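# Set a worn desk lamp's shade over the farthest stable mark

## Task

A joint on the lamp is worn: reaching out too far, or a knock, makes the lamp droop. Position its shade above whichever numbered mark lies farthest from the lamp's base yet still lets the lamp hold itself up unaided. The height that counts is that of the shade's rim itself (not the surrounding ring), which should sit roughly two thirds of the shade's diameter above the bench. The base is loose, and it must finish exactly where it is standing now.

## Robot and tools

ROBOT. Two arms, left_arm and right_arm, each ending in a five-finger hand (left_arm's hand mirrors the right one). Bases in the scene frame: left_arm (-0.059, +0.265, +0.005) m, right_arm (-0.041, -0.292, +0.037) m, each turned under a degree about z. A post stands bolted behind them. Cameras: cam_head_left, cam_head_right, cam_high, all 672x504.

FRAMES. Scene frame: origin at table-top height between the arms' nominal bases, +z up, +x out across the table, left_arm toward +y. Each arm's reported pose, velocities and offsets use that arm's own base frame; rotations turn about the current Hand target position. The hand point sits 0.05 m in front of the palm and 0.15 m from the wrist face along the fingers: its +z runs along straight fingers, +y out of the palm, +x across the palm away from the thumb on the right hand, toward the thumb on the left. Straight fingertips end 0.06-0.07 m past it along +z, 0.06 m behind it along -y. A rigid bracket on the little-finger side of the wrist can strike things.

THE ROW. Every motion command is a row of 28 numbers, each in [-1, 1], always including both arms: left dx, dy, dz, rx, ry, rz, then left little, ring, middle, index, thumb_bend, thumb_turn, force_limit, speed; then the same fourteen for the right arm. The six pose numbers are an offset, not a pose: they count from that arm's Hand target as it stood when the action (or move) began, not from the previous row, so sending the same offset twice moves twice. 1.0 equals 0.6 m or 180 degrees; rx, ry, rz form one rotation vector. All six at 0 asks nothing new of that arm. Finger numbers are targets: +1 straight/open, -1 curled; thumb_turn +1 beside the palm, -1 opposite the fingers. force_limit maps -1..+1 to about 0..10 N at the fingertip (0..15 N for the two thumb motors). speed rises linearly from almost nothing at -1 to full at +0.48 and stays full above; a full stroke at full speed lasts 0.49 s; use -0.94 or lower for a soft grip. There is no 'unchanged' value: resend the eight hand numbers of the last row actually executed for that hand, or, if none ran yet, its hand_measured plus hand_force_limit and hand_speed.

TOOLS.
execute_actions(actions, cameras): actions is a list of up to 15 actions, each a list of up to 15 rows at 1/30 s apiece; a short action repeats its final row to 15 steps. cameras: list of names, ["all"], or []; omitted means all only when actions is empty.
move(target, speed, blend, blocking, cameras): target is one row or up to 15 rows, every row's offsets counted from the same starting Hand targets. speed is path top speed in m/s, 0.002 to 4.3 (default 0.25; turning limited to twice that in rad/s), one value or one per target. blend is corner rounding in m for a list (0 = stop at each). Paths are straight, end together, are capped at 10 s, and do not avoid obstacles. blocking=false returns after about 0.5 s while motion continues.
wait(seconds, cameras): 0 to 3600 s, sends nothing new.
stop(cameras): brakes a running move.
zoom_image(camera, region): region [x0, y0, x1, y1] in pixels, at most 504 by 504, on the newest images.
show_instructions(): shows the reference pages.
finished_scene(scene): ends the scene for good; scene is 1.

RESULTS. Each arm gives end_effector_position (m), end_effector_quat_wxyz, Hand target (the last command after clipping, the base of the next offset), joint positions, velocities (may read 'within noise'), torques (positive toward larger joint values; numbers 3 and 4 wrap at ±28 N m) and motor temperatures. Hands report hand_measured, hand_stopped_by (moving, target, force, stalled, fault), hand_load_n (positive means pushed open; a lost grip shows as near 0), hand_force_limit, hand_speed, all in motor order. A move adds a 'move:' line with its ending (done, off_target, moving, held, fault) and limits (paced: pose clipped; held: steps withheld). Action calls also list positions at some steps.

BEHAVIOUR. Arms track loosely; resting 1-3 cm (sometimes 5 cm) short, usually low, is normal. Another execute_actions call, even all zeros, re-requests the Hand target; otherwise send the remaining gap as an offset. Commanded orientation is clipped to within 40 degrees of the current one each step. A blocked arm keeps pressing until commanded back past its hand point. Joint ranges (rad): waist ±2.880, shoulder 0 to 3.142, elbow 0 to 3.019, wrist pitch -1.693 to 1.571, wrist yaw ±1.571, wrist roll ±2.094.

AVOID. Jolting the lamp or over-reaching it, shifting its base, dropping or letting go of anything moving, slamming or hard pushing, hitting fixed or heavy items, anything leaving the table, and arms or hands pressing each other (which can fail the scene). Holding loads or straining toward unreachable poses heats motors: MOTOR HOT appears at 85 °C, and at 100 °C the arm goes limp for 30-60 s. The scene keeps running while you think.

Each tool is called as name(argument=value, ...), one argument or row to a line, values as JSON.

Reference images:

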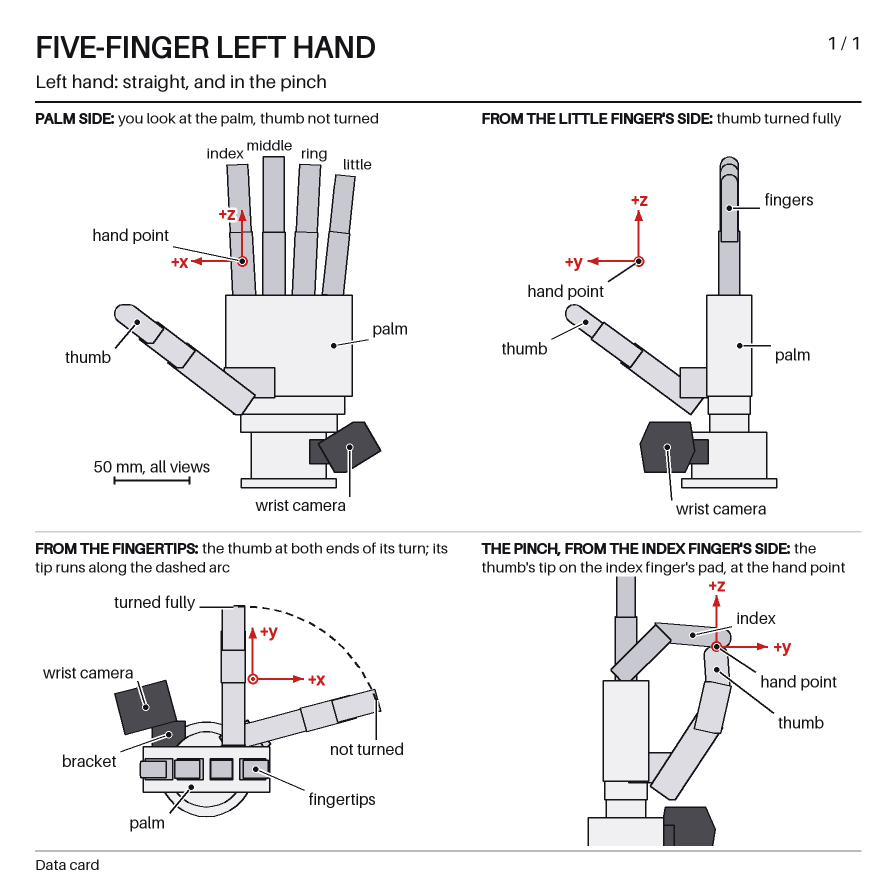

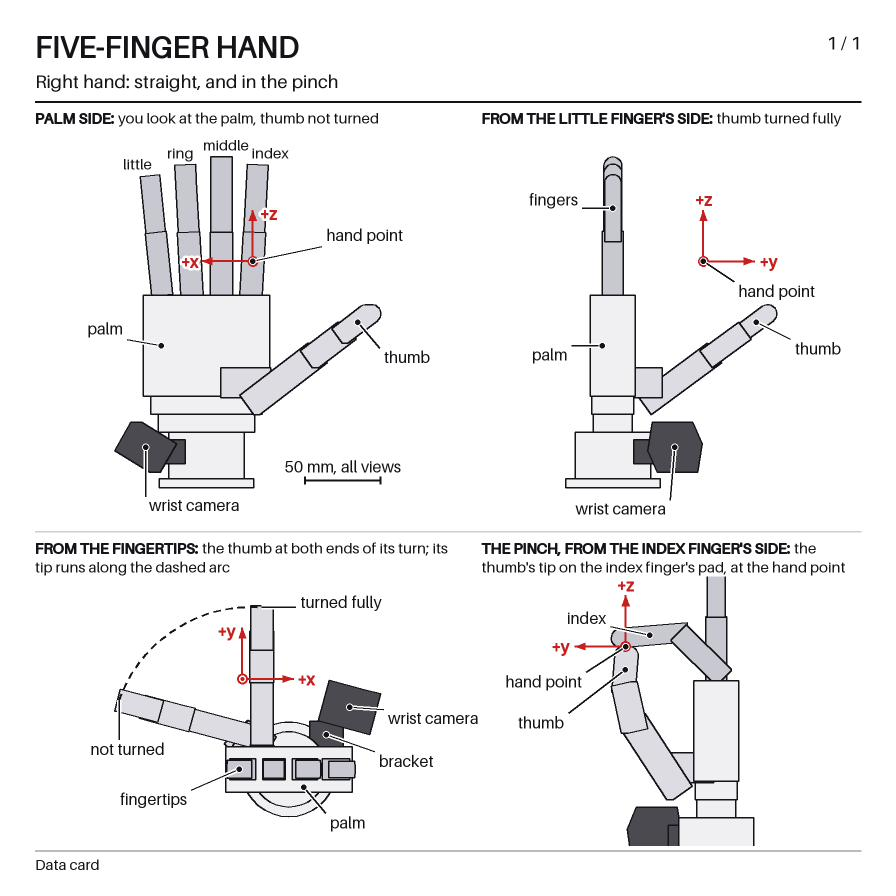

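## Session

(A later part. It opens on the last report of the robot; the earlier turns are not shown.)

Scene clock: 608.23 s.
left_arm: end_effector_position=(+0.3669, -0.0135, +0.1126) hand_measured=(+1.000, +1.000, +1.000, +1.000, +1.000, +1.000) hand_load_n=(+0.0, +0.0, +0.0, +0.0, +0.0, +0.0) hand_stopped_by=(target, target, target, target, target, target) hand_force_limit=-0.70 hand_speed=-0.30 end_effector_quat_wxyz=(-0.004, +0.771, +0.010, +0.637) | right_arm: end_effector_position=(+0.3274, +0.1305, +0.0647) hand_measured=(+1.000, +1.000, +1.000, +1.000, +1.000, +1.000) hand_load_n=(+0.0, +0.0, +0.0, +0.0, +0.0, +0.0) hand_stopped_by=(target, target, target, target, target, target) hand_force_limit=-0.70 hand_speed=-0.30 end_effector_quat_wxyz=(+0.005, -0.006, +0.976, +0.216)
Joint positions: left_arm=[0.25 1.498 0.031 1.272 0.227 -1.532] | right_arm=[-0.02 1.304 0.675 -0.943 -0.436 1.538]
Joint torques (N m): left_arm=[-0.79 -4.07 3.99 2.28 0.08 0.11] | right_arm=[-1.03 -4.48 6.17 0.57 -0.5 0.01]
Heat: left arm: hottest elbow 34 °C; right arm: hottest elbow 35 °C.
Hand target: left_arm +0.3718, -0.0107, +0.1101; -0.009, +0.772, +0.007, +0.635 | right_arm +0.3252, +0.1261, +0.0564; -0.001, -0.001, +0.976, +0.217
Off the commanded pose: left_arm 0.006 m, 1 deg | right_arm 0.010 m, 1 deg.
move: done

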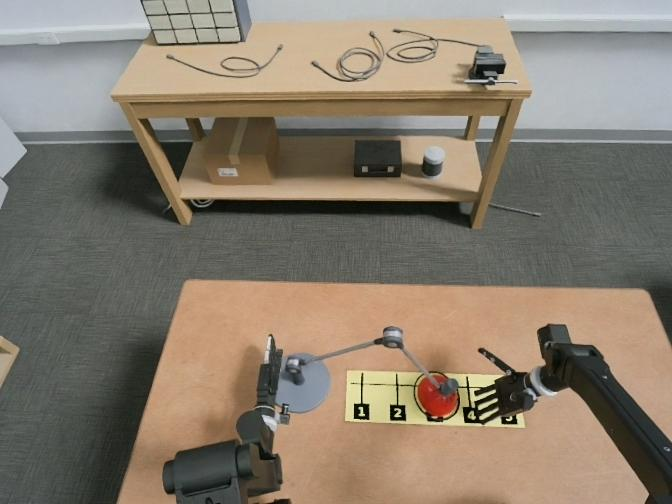

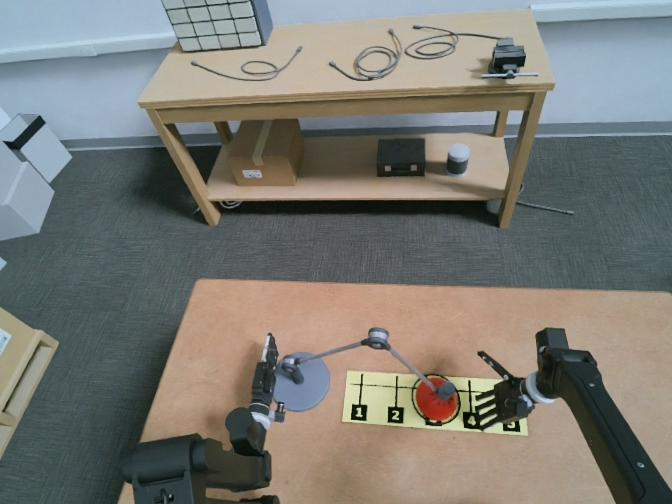

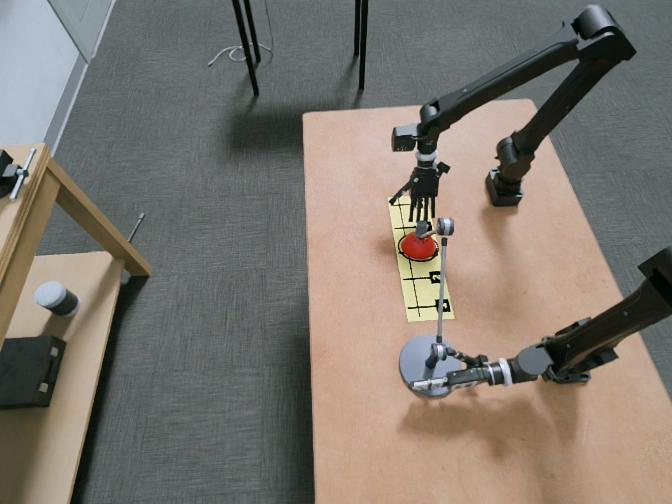

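move(
  target=[
    [0,0.0,0,0,0,0,1,1,1,1,1,1,-0.7,-0.3,-0.0,-0.0,-0.055,0,0,0,1,1,1,1,1,1,-0.7,-0.3],
  ],
  speed=[0.02],
)

move(
  target=[
    [0,0.0,0,0,0,0,1,1,1,1,1,1,-0.7,-0.3,-0.0,-0.0,-0.02,0,0,0,1,1,1,1,1,1,-0.7,-0.3],
  ],
  speed=[0.02],
  cameras=["all"],
)

zoom_image(
  camera="cam_head_left",
  region=[395, 325, 525, 435],
)

zoom_image(
  camera="cam_head_right",
  region=[395, 325, 525, 435],
)

Scene clock: 616.00 s.
left_arm: end_effector_position=(+0.3669, -0.0135, +0.1126) hand_measured=(+1.000, +1.000, +1.000, +1.000, +1.000, +1.000) hand_load_n=(+0.0, +0.0, +0.0, +0.0, +0.0, +0.0) hand_stopped_by=(target, target, target, target, target, target) hand_force_limit=-0.70 hand_speed=-0.30 end_effector_quat_wxyz=(-0.004, +0.771, +0.010, +0.637) | right_arm: end_effector_position=(+0.3336, +0.1324, +0.0527) hand_measured=(+1.000, +1.000, +1.000, +1.000, +1.000, +1.000) hand_load_n=(+0.0, +0.0, -5.5, +0.0, +0.0, +0.0) hand_stopped_by=(target, target, target, target, target, target) hand_force_limit=-0.70 hand_speed=-0.30 end_effector_quat_wxyz=(+0.020, -0.008, +0.973, +0.228)
Joint positions: left_arm=[0.25 1.498 0.031 1.272 0.227 -1.532] | right_arm=[-0.025 1.338 0.651 -0.858 -0.461 1.534]
Joint torques (N m): left_arm=[0.03 -4.07 4.15 2.32 0.11 0.12] | right_arm=[-1.44 -2.73 4.3 1.39 0.44 -0.08]
Heat: left arm: hottest elbow 34 °C; right arm: hottest elbow 34 °C.
Hand target: left_arm +0.3718, -0.0107, +0.1101; -0.009, +0.772, +0.007, +0.635 | right_arm +0.3251, +0.1261, +0.0233; -0.001, +0.000, +0.976, +0.217
Off the commanded pose: left_arm 0.006 m, 1 deg | right_arm 0.031 m, 3 deg.
move: off_target (right_arm)

Scene clock: 616.90 s.
left_arm: end_effector_position=(+0.3669, -0.0135, +0.1126) hand_measured=(+1.000, +1.000, +1.000, +1.000, +1.000, +1.000) hand_load_n=(+0.0, +0.0, +0.0, +0.0, +0.0, +0.0) hand_stopped_by=(target, target, target, target, target, target) hand_force_limit=-0.70 hand_speed=-0.30 end_effector_quat_wxyz=(-0.004, +0.771, +0.010, +0.637) | right_arm: end_effector_position=(+0.3376, +0.1346, +0.0523) hand_measured=(+1.000, +1.000, +1.000, +1.000, +1.000, +1.000) hand_load_n=(+0.0, +0.0, -9.0, +0.0, +0.0, +0.0) hand_stopped_by=(target, target, target, target, target, target) hand_force_limit=-0.70 hand_speed=-0.30 end_effector_quat_wxyz=(+0.030, -0.012, +0.971, +0.236)
Joint positions: left_arm=[0.25 1.498 0.031 1.272 0.227 -1.532] | right_arm=[-0.026 1.345 0.646 -0.826 -0.478 1.532]
Joint torques (N m): left_arm=[-0.32 -3.49 4.12 2.24 0.13 0.11] | right_arm=[-1.32 -1.2 3.44 1.65 0.88 0.07]
Heat: left arm: hottest elbow 34 °C; right arm: hottest elbow 34 °C.
Hand target: left_arm +0.3718, -0.0107, +0.1101; -0.009, +0.772, +0.007, +0.635 | right_arm +0.3252, +0.1261, +0.0114; -0.001, -0.001, +0.976, +0.217
Off the commanded pose: left_arm 0.006 m, 1 deg | right_arm 0.044 m, 4 deg.
move: off_target (right_arm)

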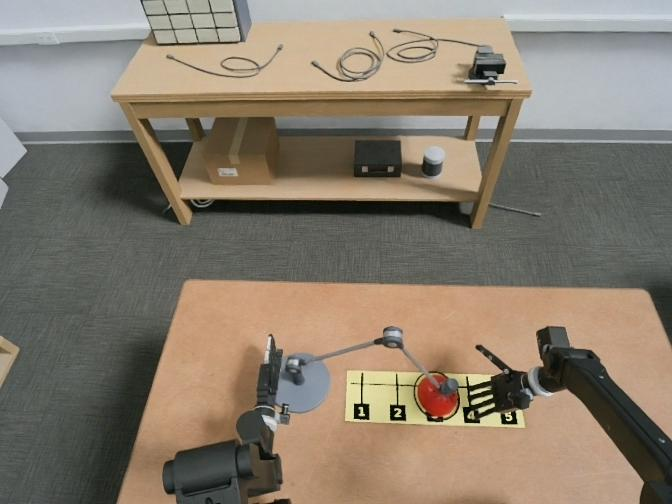

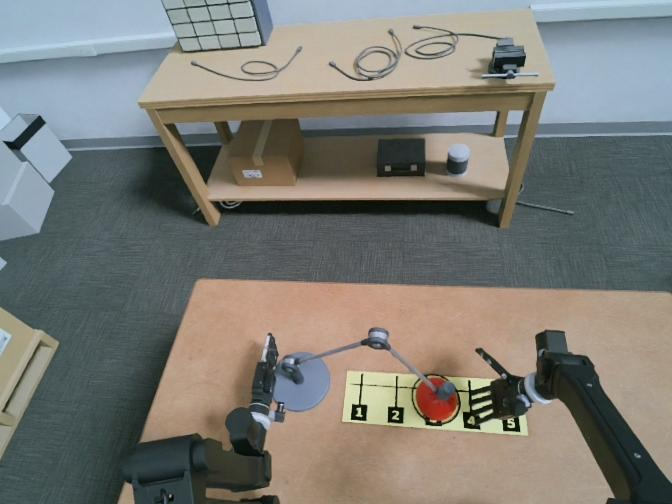

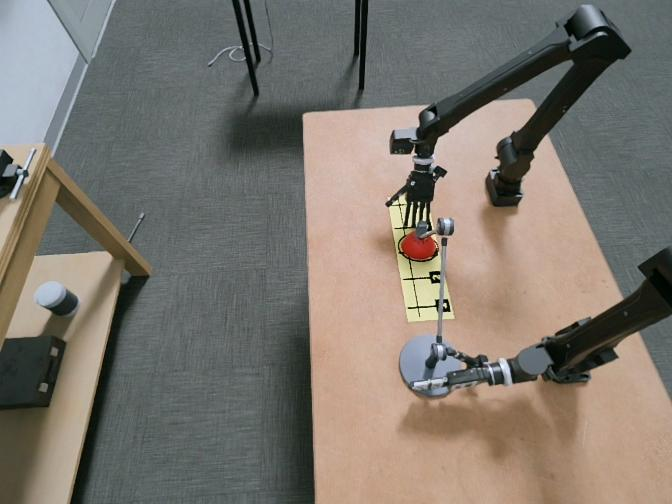

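Scaled by 3.877 from the camera's image (finer frame: 960x720).

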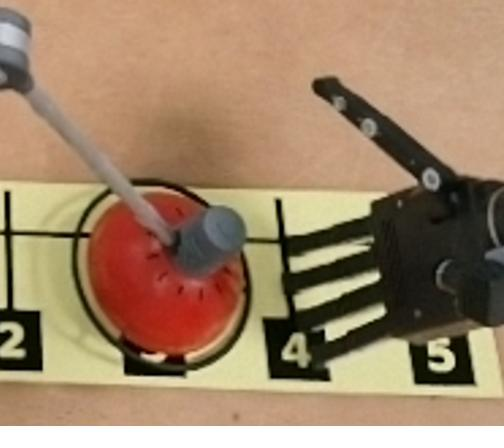

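Scaled by 3.877 from the camera's image (finer frame: 960x720).

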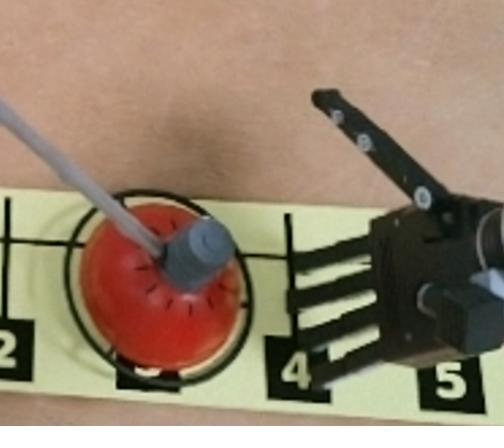

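move(
  target=[
    [0,0.0,0,0,0,0,1,1,1,1,1,1,-0.7,-0.3,-0.0,-0.0,0.08,0,0,0,1,1,1,1,1,1,-0.7,-0.3],
    [0,0.0,0,0,0,0,1,1,1,1,1,1,-0.7,-0.3,0.0,0.08,0.22,-0.139,0,0,1,1,1,1,1,1,-0.7,-0.3],
    [0,0.0,0,0,0,0,1,1,1,1,1,1,-0.7,-0.3,0.0,0.08,0.19,-0.139,0,0,1,1,1,1,1,1,-0.7,-0.3],
  ],
  speed=[0.04,0.1,0.05],
  cameras=["all"],
)

zoom_image(
  camera="cam_head_left",
  region=[395, 325, 525, 435],
)

zoom_image(
  camera="cam_high",
  region=[380, 160, 480, 280],
)

Scene clock: 622.67 s.
left_arm: end_effector_position=(+0.3669, -0.0135, +0.1126) hand_measured=(+1.000, +1.000, +1.000, +1.000, +1.000, +1.000) hand_load_n=(+0.0, +0.0, +0.0, +0.0, +0.0, +0.0) hand_stopped_by=(target, target, target, target, target, target) hand_force_limit=-0.70 hand_speed=-0.30 end_effector_quat_wxyz=(-0.004, +0.771, +0.010, +0.637) | right_arm: end_effector_position=(+0.3231, +0.1694, +0.1303) hand_measured=(+1.000, +1.000, +1.000, +1.000, +1.000, +1.000) hand_load_n=(+0.0, +0.0, +0.0, +0.0, +0.0, +0.0) hand_stopped_by=(target, target, target, target, target, target) hand_force_limit=-0.70 hand_speed=-0.30 end_effector_quat_wxyz=(+0.001, +0.002, +1.000, +0.002)
Joint positions: left_arm=[0.25 1.498 0.031 1.272 0.227 -1.532] | right_arm=[0.357 1.192 0.902 -1.277 -0.004 1.932]
Joint torques (N m): left_arm=[-0.03 -4.25 4.07 2.35 0.12 0.11] | right_arm=[0.09 -5.13 8.98 0.55 -0.01 0.11]
Heat: left arm: hottest elbow 34 °C; right arm: hottest elbow 34 °C.
Hand target: left_arm +0.3718, -0.0107, +0.1101; -0.009, +0.772, +0.007, +0.635 | right_arm +0.3252, +0.1741, +0.1254; -0.001, +0.000, +1.000, +0.000
Off the commanded pose: left_arm 0.006 m, 1 deg | right_arm 0.007 m, 0 deg.
move: done

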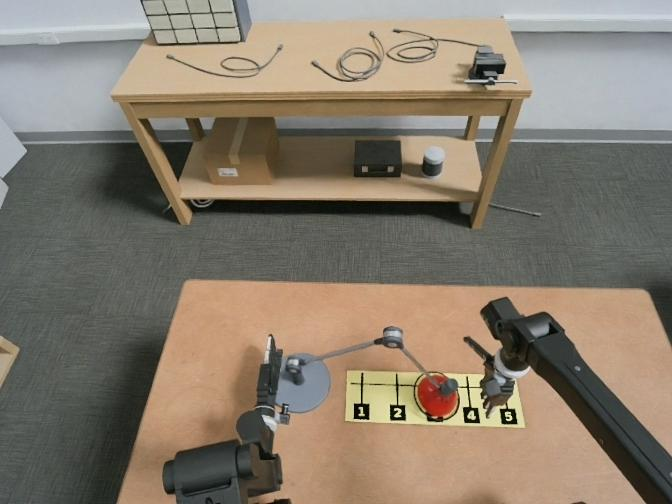

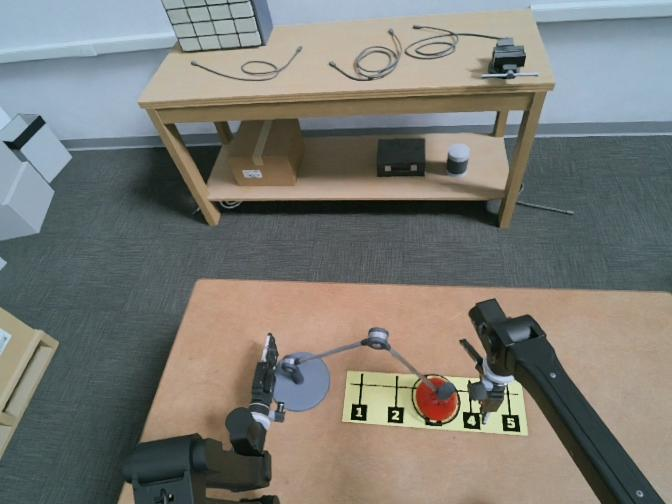

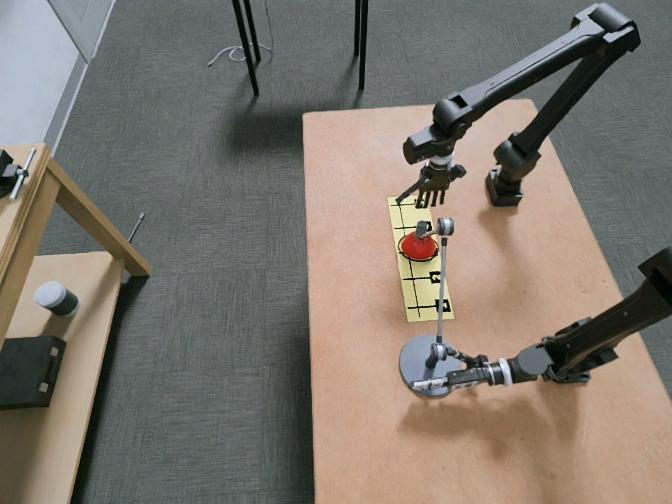

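Scaled by 3.877 from the camera's image (finer frame: 960x720).

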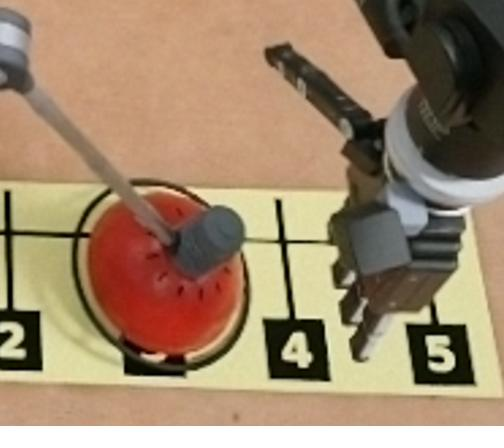

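Scaled by 4.200 from the camera's image (finer frame: 960x720).

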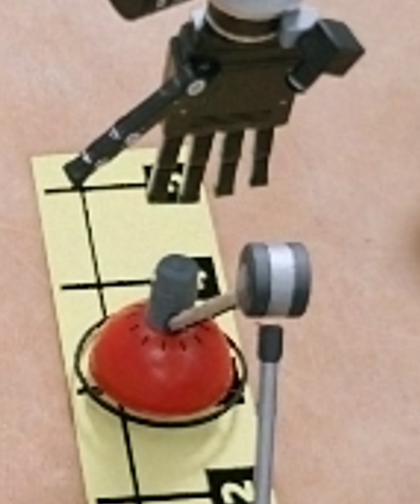

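move(
  target=[
    [0,0.0,0,0,0,0,1,1,1,1,1,1,-0.7,-0.3,0.0,0.12,0,0,0,0,1,1,1,1,1,1,-0.7,-0.3],
  ],
  speed=[0.04],
  cameras=["all"],
)

zoom_image(
  camera="cam_head_left",
  region=[395, 325, 525, 435],
)

zoom_image(
  camera="cam_high",
  region=[380, 160, 480, 280],
)

Scene clock: 625.27 s.
left_arm: end_effector_position=(+0.3669, -0.0135, +0.1126) hand_measured=(+1.000, +1.000, +1.000, +1.000, +1.000, +1.000) hand_load_n=(+0.0, +0.0, +0.0, +0.0, +0.0, +0.0) hand_stopped_by=(target, target, target, target, target, target) hand_force_limit=-0.70 hand_speed=-0.30 end_effector_quat_wxyz=(-0.004, +0.771, +0.010, +0.637) | right_arm: end_effector_position=(+0.3101, +0.2241, +0.1100) hand_measured=(+1.000, +1.000, +1.000, +1.000, +1.000, +1.000) hand_load_n=(+0.0, +0.0, +0.0, +0.0, +0.0, +0.0) hand_stopped_by=(target, target, target, target, target, target) hand_force_limit=-0.70 hand_speed=-0.30 end_effector_quat_wxyz=(-0.019, +0.010, +1.000, -0.015)
Joint positions: left_arm=[0.25 1.498 0.031 1.272 0.227 -1.532] | right_arm=[0.539 1.278 0.925 -1.265 0.006 2.13]
Joint torques (N m): left_arm=[-0.56 -4.66 4.08 2.33 0.07 0.1] | right_arm=[0.85 -5.89 13.07 0.54 -0.4 0.01]
Heat: left arm: hottest elbow 34 °C; right arm: hottest elbow 34 °C.
Hand target: left_arm +0.3718, -0.0107, +0.1101; -0.009, +0.772, +0.007, +0.635 | right_arm +0.3251, +0.2461, +0.1252; -0.001, +0.000, +1.000, +0.000
Off the commanded pose: left_arm 0.006 m, 1 deg | right_arm 0.031 m, 3 deg.
joint sent to its limit (right arm) — joint 6 (wrist roll), upper limit. The joint targets still meet the commanded pose.
move: off_target (right_arm)

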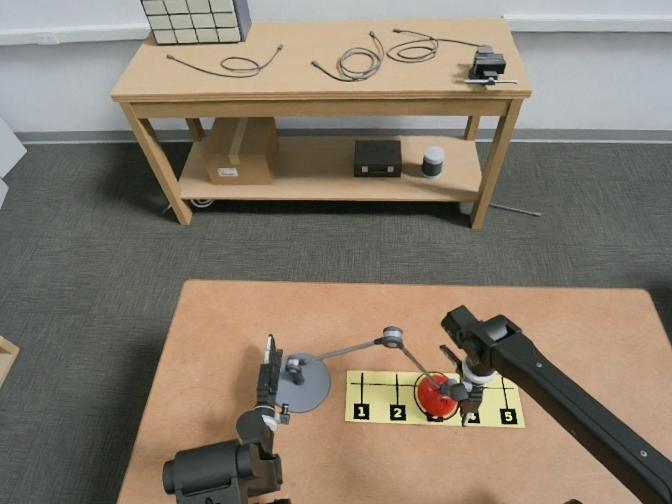

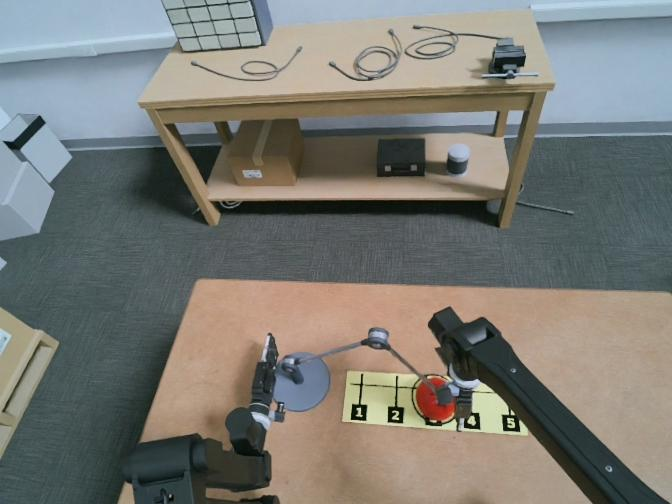

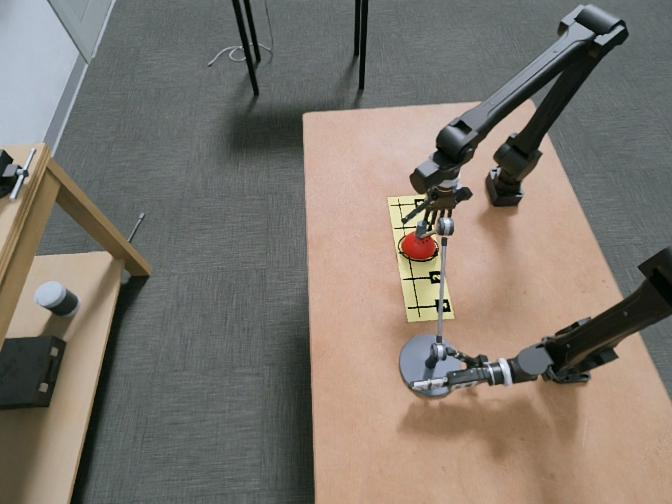

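Scaled by 3.877 from the camera's image (finer frame: 960x720).

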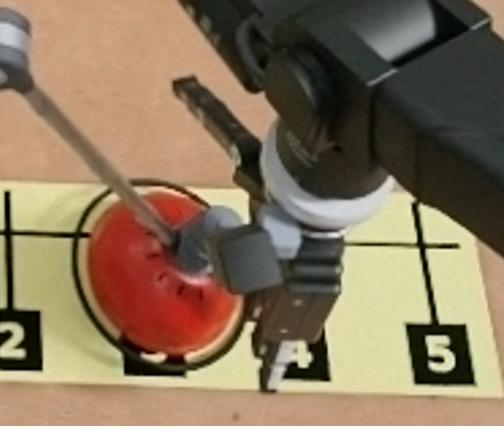

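Scaled by 4.200 from the camera's image (finer frame: 960x720).

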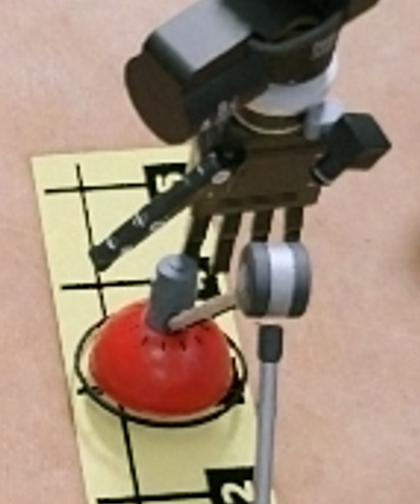

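move(
  target=[
    [0,0.0,0,0,0,0,1,1,1,1,1,1,-0.7,-0.3,0.0,-0.13,0.02,0,0,0,1,1,1,1,1,1,-0.7,-0.3],
    [0,0.0,0,0,0,0,1,1,1,1,1,1,-0.7,-0.3,-0.08,-0.15,0.15,-0.385,-0.385,0.385,1,1,1,1,1,1,-0.7,-0.3],
  ],
  speed=[0.06,0.2],
  cameras=["all"],
)

zoom_image(
  camera="cam_head_left",
  region=[395, 325, 525, 435],
)

Scene clock: 634.93 s.
left_arm: end_effector_position=(+0.3669, -0.0135, +0.1126) hand_measured=(+1.000, +1.000, +1.000, +1.000, +1.000, +1.000) hand_load_n=(+0.0, +0.0, +0.0, +0.0, +0.0, +0.0) hand_stopped_by=(target, target, target, target, target, target) hand_force_limit=-0.70 hand_speed=-0.30 end_effector_quat_wxyz=(-0.004, +0.771, +0.010, +0.637) | right_arm: end_effector_position=(+0.2802, +0.1540, +0.2188) hand_measured=(+1.000, +1.000, +1.000, +1.000, +1.000, +1.000) hand_load_n=(+0.0, +0.0, +0.0, +0.0, +0.0, -0.5) hand_stopped_by=(target, target, target, target, target, target) hand_force_limit=-0.70 hand_speed=-0.30 end_effector_quat_wxyz=(+0.494, -0.498, +0.505, -0.503)
Joint positions: left_arm=[0.25 1.498 0.031 1.272 0.227 -1.532] | right_arm=[0.977 0.412 0.246 0.155 0.994 0.008]
Joint torques (N m): left_arm=[-0.32 -4.31 4.19 2.19 0.08 0.11] | right_arm=[0.79 1.79 9.06 2.04 -0.04 -0.11]
Heat: left arm: hottest elbow 34 °C; right arm: hottest elbow 35 °C.
Hand target: left_arm +0.3718, -0.0107, +0.1101; -0.009, +0.772, +0.007, +0.635 | right_arm +0.2771, +0.1561, +0.2153; +0.499, -0.500, +0.500, -0.501
Off the commanded pose: left_arm 0.006 m, 1 deg | right_arm 0.005 m, 1 deg.
move: done

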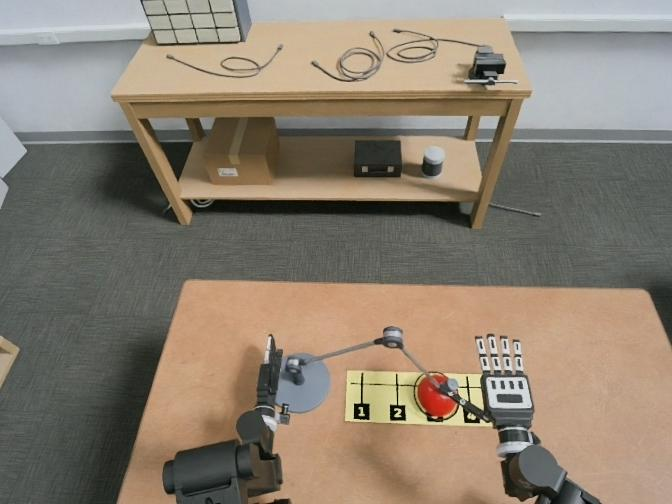

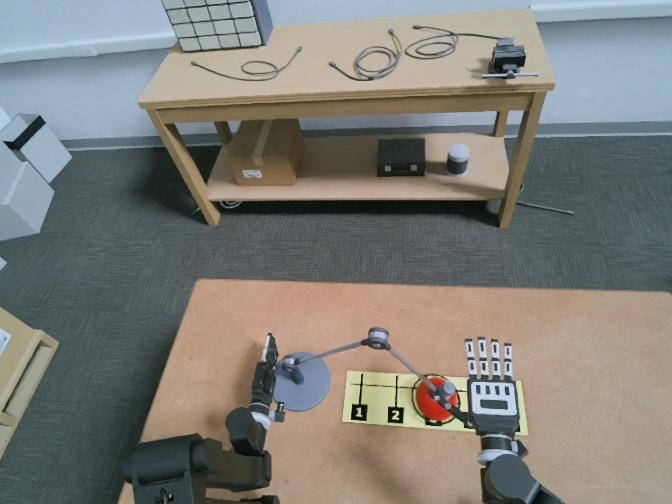

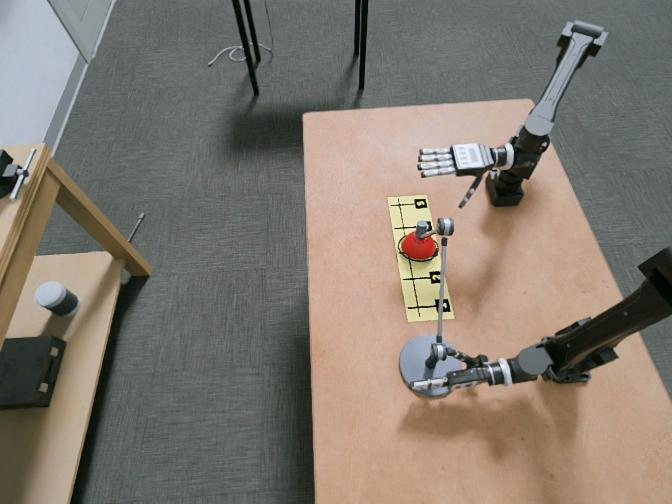

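Scaled by 3.877 from the camera's image (finer frame: 960x720).

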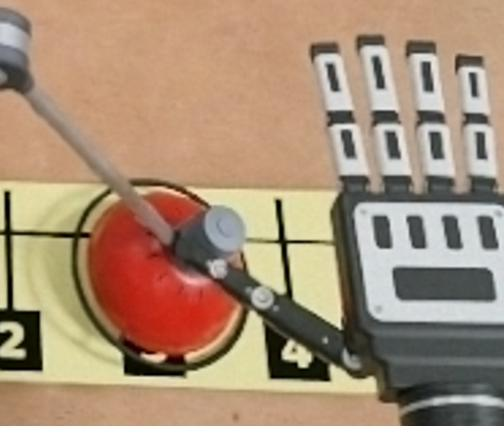

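move(
  target=[
    [0,0.0,0,0,0,0,1,1,1,1,1,1,-0.7,-0.3,-0.195,0.03,-0.15,0,0,0,1,1,1,1,1,1,-0.7,-0.3],
    [0,0.0,0,0,0,0,1,1,1,1,1,1,-0.7,-0.3,-0.195,0.08,-0.33,0,0,0,1,1,1,1,1,1,-0.7,-0.3],
  ],
  speed=[0.12,0.1],
  cameras=["all"],
)

zoom_image(
  camera="cam_head_left",
  region=[395, 325, 525, 435],
)

zoom_image(
  camera="cam_high",
  region=[380, 160, 520, 300],
)

Scene clock: 637.00 s.
left_arm: end_effector_position=(+0.3669, -0.0135, +0.1126) hand_measured=(+1.000, +1.000, +1.000, +1.000, +1.000, +1.000) hand_load_n=(+0.0, +0.0, +0.0, +0.0, +0.0, +0.0) hand_stopped_by=(target, target, target, target, target, target) hand_force_limit=-0.70 hand_speed=-0.30 end_effector_quat_wxyz=(-0.004, +0.771, +0.010, +0.637) | right_arm: end_effector_position=(+0.1798, +0.1735, +0.1377) hand_measured=(+1.000, +1.000, +1.000, +1.000, +1.000, +1.000) hand_load_n=(+0.0, +0.0, -0.5, +0.0, +0.0, -0.5) hand_stopped_by=(target, target, target, target, target, target) hand_force_limit=-0.70 hand_speed=-0.30 end_effector_quat_wxyz=(+0.509, -0.524, +0.473, -0.492)
Joint positions: left_arm=[0.25 1.498 0.031 1.272 0.227 -1.532] | right_arm=[1.667 0.415 0.044 0.253 1.6 0.085]
Joint torques (N m): left_arm=[-0.56 -4.19 4.07 2.35 0.11 0.11] | right_arm=[-0.91 3.9 9.84 1.16 0.11 0.03]
Heat: left arm: hottest elbow 33 °C; right arm: hottest elbow 35 °C.
Hand target: left_arm +0.3718, -0.0107, +0.1101; -0.009, +0.772, +0.007, +0.635 | right_arm +0.1819, +0.1725, +0.1403; +0.507, -0.520, +0.478, -0.495 (not the last commanded pose)
Off the commanded pose: left_arm 0.006 m, 1 deg | right_arm 0.126 m, 4 deg.
move: held (right_arm; a check stopped the path); path passed 0 of 2 targets; limits=held
pose unreachable (right arm): on one or more control steps of this call, first in action 0 (counted from 0), this arm could not follow its commanded pose, so it was not sent that pose on those steps. It may still have moved: this result reports where it is.
cause: moving toward the commanded pose would bring two parts of the arm too close to each other (joints 2 (shoulder) and 3 (elbow) lie between them).

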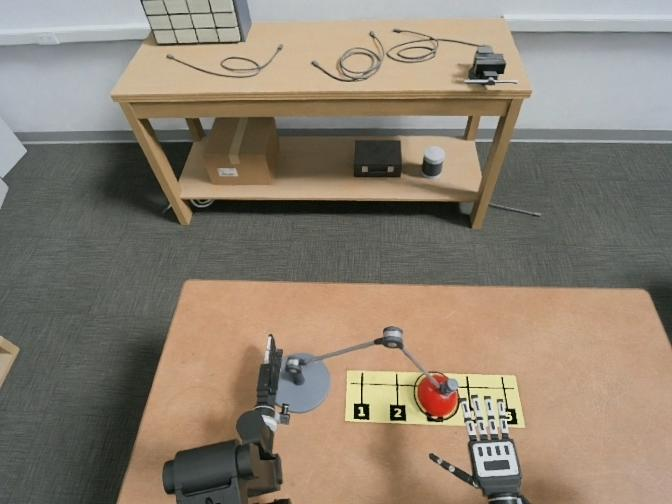

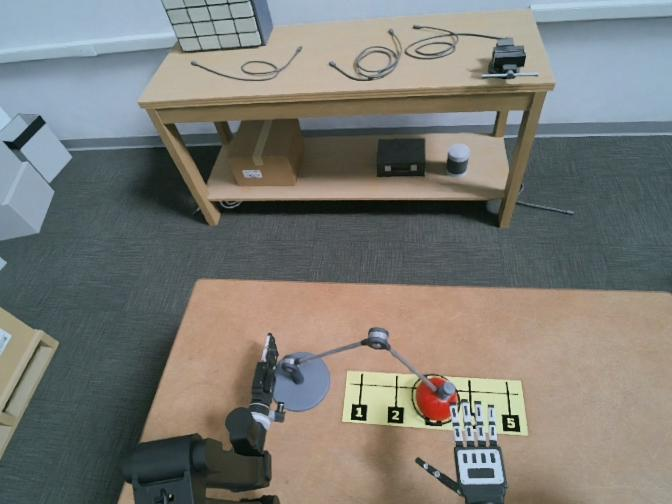

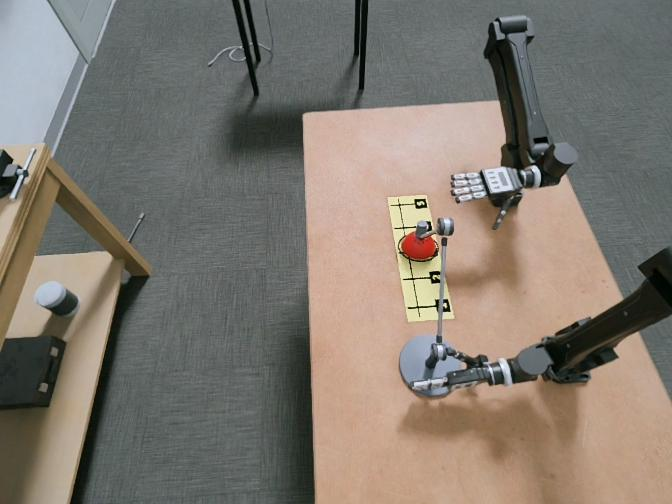

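Scaled by 3.877 from the camera's image (finer frame: 960x720).

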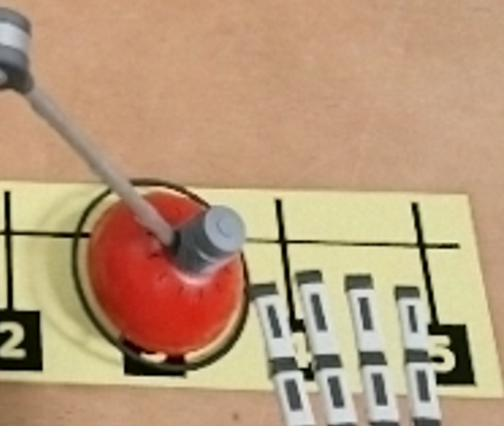

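Scaled by 3.600 from the camera's image (finer frame: 960x720).

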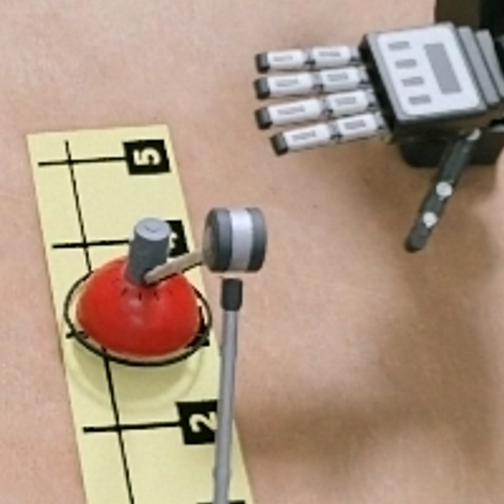

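move(
  target=[
    [0,0.0,0,0,0,0,1,1,1,1,1,1,-0.7,-0.3,-0.0,0.095,0.03,0,0,0,1,1,1,1,1,1,-0.7,-0.3],
    [0,0.0,0,0,0,0,1,1,1,1,1,1,-0.7,-0.3,0.0,0.095,-0.1,0,0,0,1,1,1,1,1,1,-0.7,-0.3],
    [0,0.0,0,0,0,0,1,1,1,1,1,1,-0.7,-0.3,0.0,0.095,-0.215,0,0,0,1,1,1,1,1,1,-0.7,-0.3],
  ],
  speed=[0.1,0.1,0.08],
  cameras=["all"],
)

zoom_image(
  camera="cam_head_left",
  region=[395, 325, 525, 435],
)

zoom_image(
  camera="cam_high",
  region=[380, 160, 520, 300],
)

Scene clock: 641.57 s.
left_arm: end_effector_position=(+0.3669, -0.0135, +0.1126) hand_measured=(+1.000, +1.000, +1.000, +1.000, +1.000, +1.000) hand_load_n=(+0.0, -0.5, +0.0, +0.0, +0.0, +0.0) hand_stopped_by=(target, target, target, target, target, target) hand_force_limit=-0.70 hand_speed=-0.30 end_effector_quat_wxyz=(-0.004, +0.771, +0.010, +0.637) | right_arm: end_effector_position=(+0.1785, +0.2292, +0.0113) hand_measured=(+1.000, +1.000, +1.000, +1.000, +1.000, +1.000) hand_load_n=(+0.0, +0.0, +0.0, +0.0, +0.0, -0.5) hand_stopped_by=(target, target, target, target, target, target) hand_force_limit=-0.70 hand_speed=-0.30 end_effector_quat_wxyz=(+0.508, -0.527, +0.470, -0.494)
Joint positions: left_arm=[0.25 1.498 0.031 1.272 0.227 -1.532] | right_arm=[1.645 1.587 0.132 0.589 1.575 0.824]
Joint torques (N m): left_arm=[0.09 -3.78 4.11 2.26 0.11 0.1] | right_arm=[-1.85 -3.37 2.3 1.21 0.74 0.12]
Heat: left arm: hottest elbow 33 °C; right arm: hottest elbow 34 °C.
Hand target: left_arm +0.3718, -0.0107, +0.1101; -0.009, +0.772, +0.007, +0.635 | right_arm +0.1819, +0.2296, +0.0114; +0.507, -0.520, +0.478, -0.495
Off the commanded pose: left_arm 0.006 m, 1 deg | right_arm 0.003 m, 1 deg.
move: done

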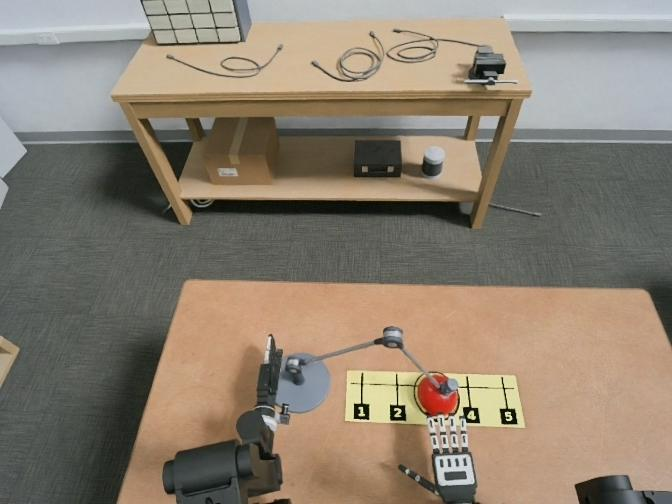

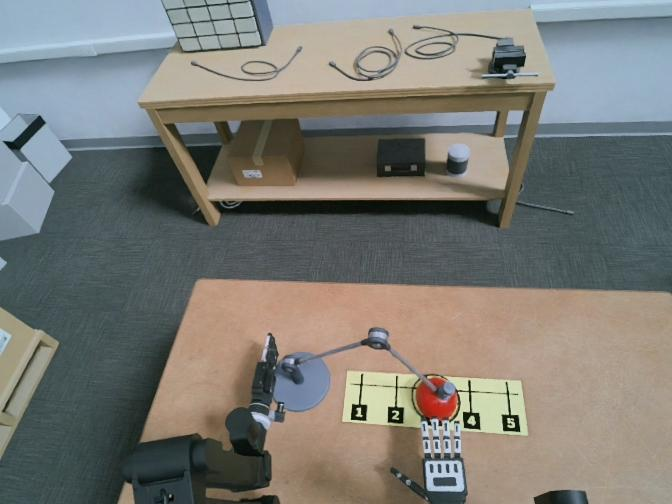

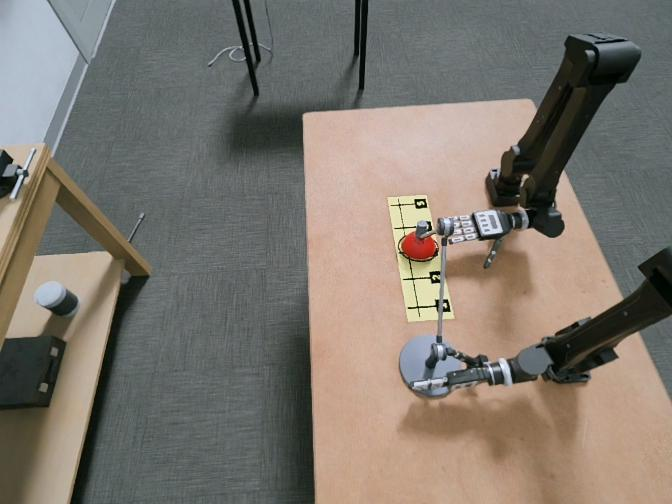

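Scaled by 3.877 from the camera's image (finer frame: 960x720).

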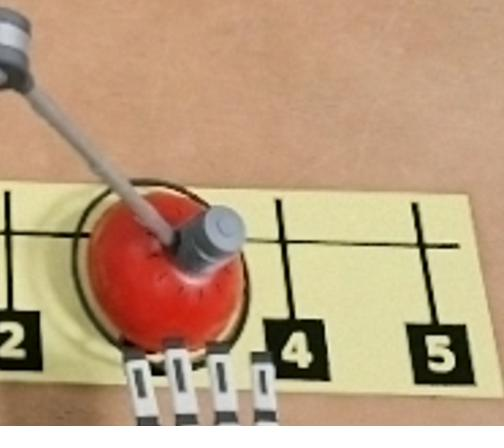

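Scaled by 3.600 from the camera's image (finer frame: 960x720).

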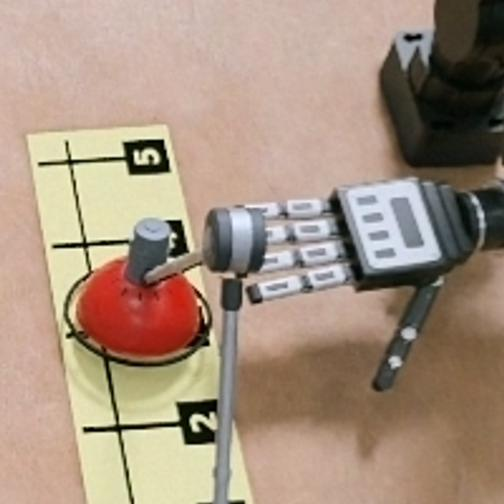

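move(
  target=[
    [0,0.0,0,0,0,0,1,1,1,1,1,1,-0.7,-0.3,0.09,0.0,0.0,0,0,0,1,1,1,1,1,1,-0.7,-0.3],
  ],
  speed=[0.05],
  cameras=["all"],
)

zoom_image(
  camera="cam_head_left",
  region=[395, 325, 525, 435],
)

zoom_image(
  camera="cam_high",
  region=[380, 160, 520, 300],
)

Scene clock: 644.60 s.
left_arm: end_effector_position=(+0.3669, -0.0135, +0.1126) hand_measured=(+1.000, +1.000, +1.000, +1.000, +1.000, +1.000) hand_load_n=(+0.0, +0.0, +0.0, +0.0, +0.0, +0.0) hand_stopped_by=(target, target, target, target, target, target) hand_force_limit=-0.70 hand_speed=-0.30 end_effector_quat_wxyz=(-0.004, +0.771, +0.010, +0.637) | right_arm: end_effector_position=(+0.2325, +0.2358, +0.0122) hand_measured=(+1.000, +1.000, +1.000, +1.000, +1.000, +1.000) hand_load_n=(+0.0, +0.0, +0.0, +0.0, +0.0, +0.0) hand_stopped_by=(target, target, target, target, target, target) hand_force_limit=-0.70 hand_speed=-0.30 end_effector_quat_wxyz=(+0.493, -0.532, +0.492, -0.482)
Joint positions: left_arm=[0.25 1.498 0.031 1.272 0.227 -1.532] | right_arm=[1.357 1.867 0.116 1.561 1.301 0.155]
Joint torques (N m): left_arm=[-0.15 -4.19 4.07 2.32 0.09 0.15] | right_arm=[-1.49 -6.12 -1.06 1.85 0.05 -0.04]
Heat: left arm: hottest elbow 33 °C; right arm: hottest elbow 34 °C.
Hand target: left_arm +0.3718, -0.0107, +0.1101; -0.009, +0.772, +0.007, +0.635 | right_arm +0.2358, +0.2296, +0.0113; +0.507, -0.520, +0.478, -0.495
Off the commanded pose: left_arm 0.006 m, 1 deg | right_arm 0.007 m, 3 deg.
joint sent to its limit (right arm) — joint 4 (wrist pitch), upper limit. The joint targets are off in orientation, not in position.
move: off_target (right_arm)

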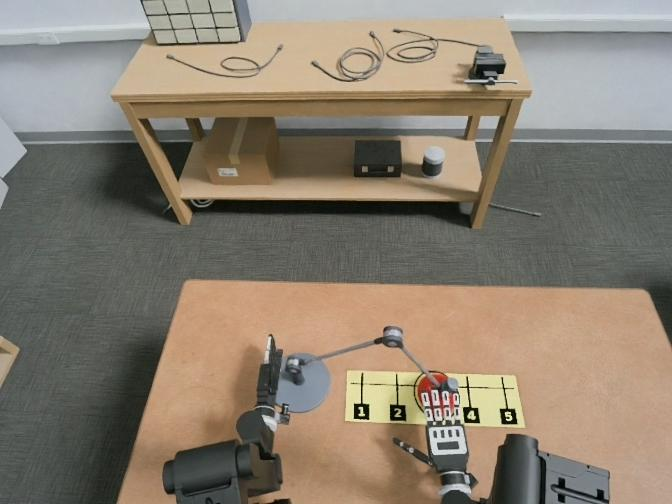

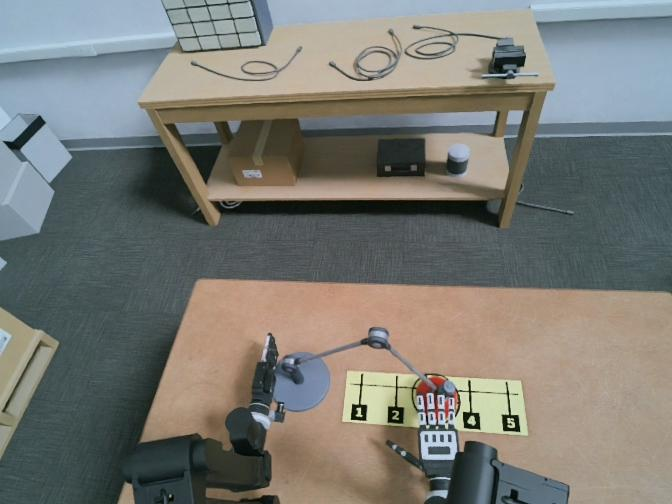

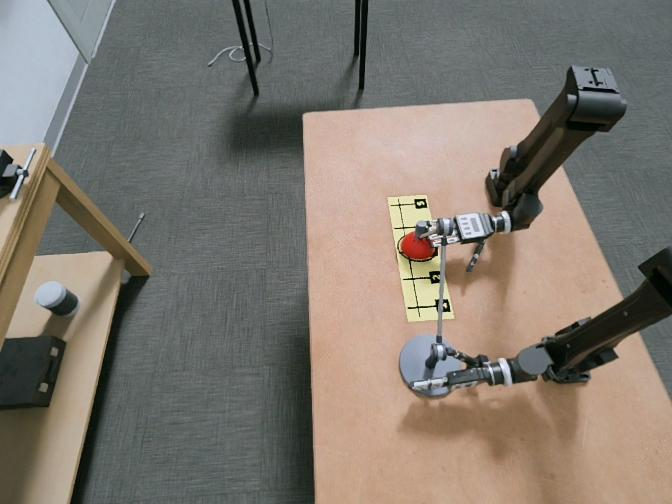

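Scaled by 3.877 from the camera's image (finer frame: 960x720).

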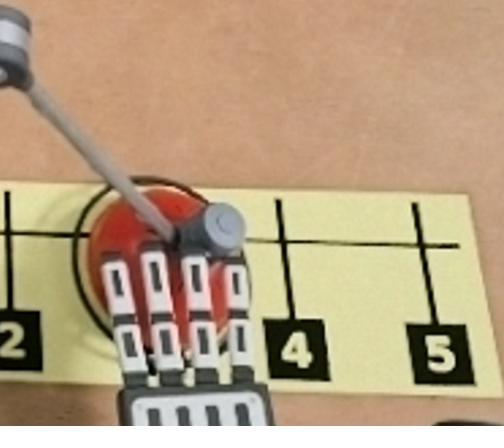

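Scaled by 3.600 from the camera's image (finer frame: 960x720).

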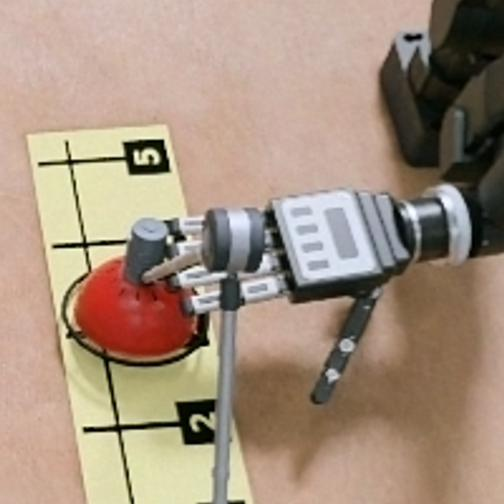

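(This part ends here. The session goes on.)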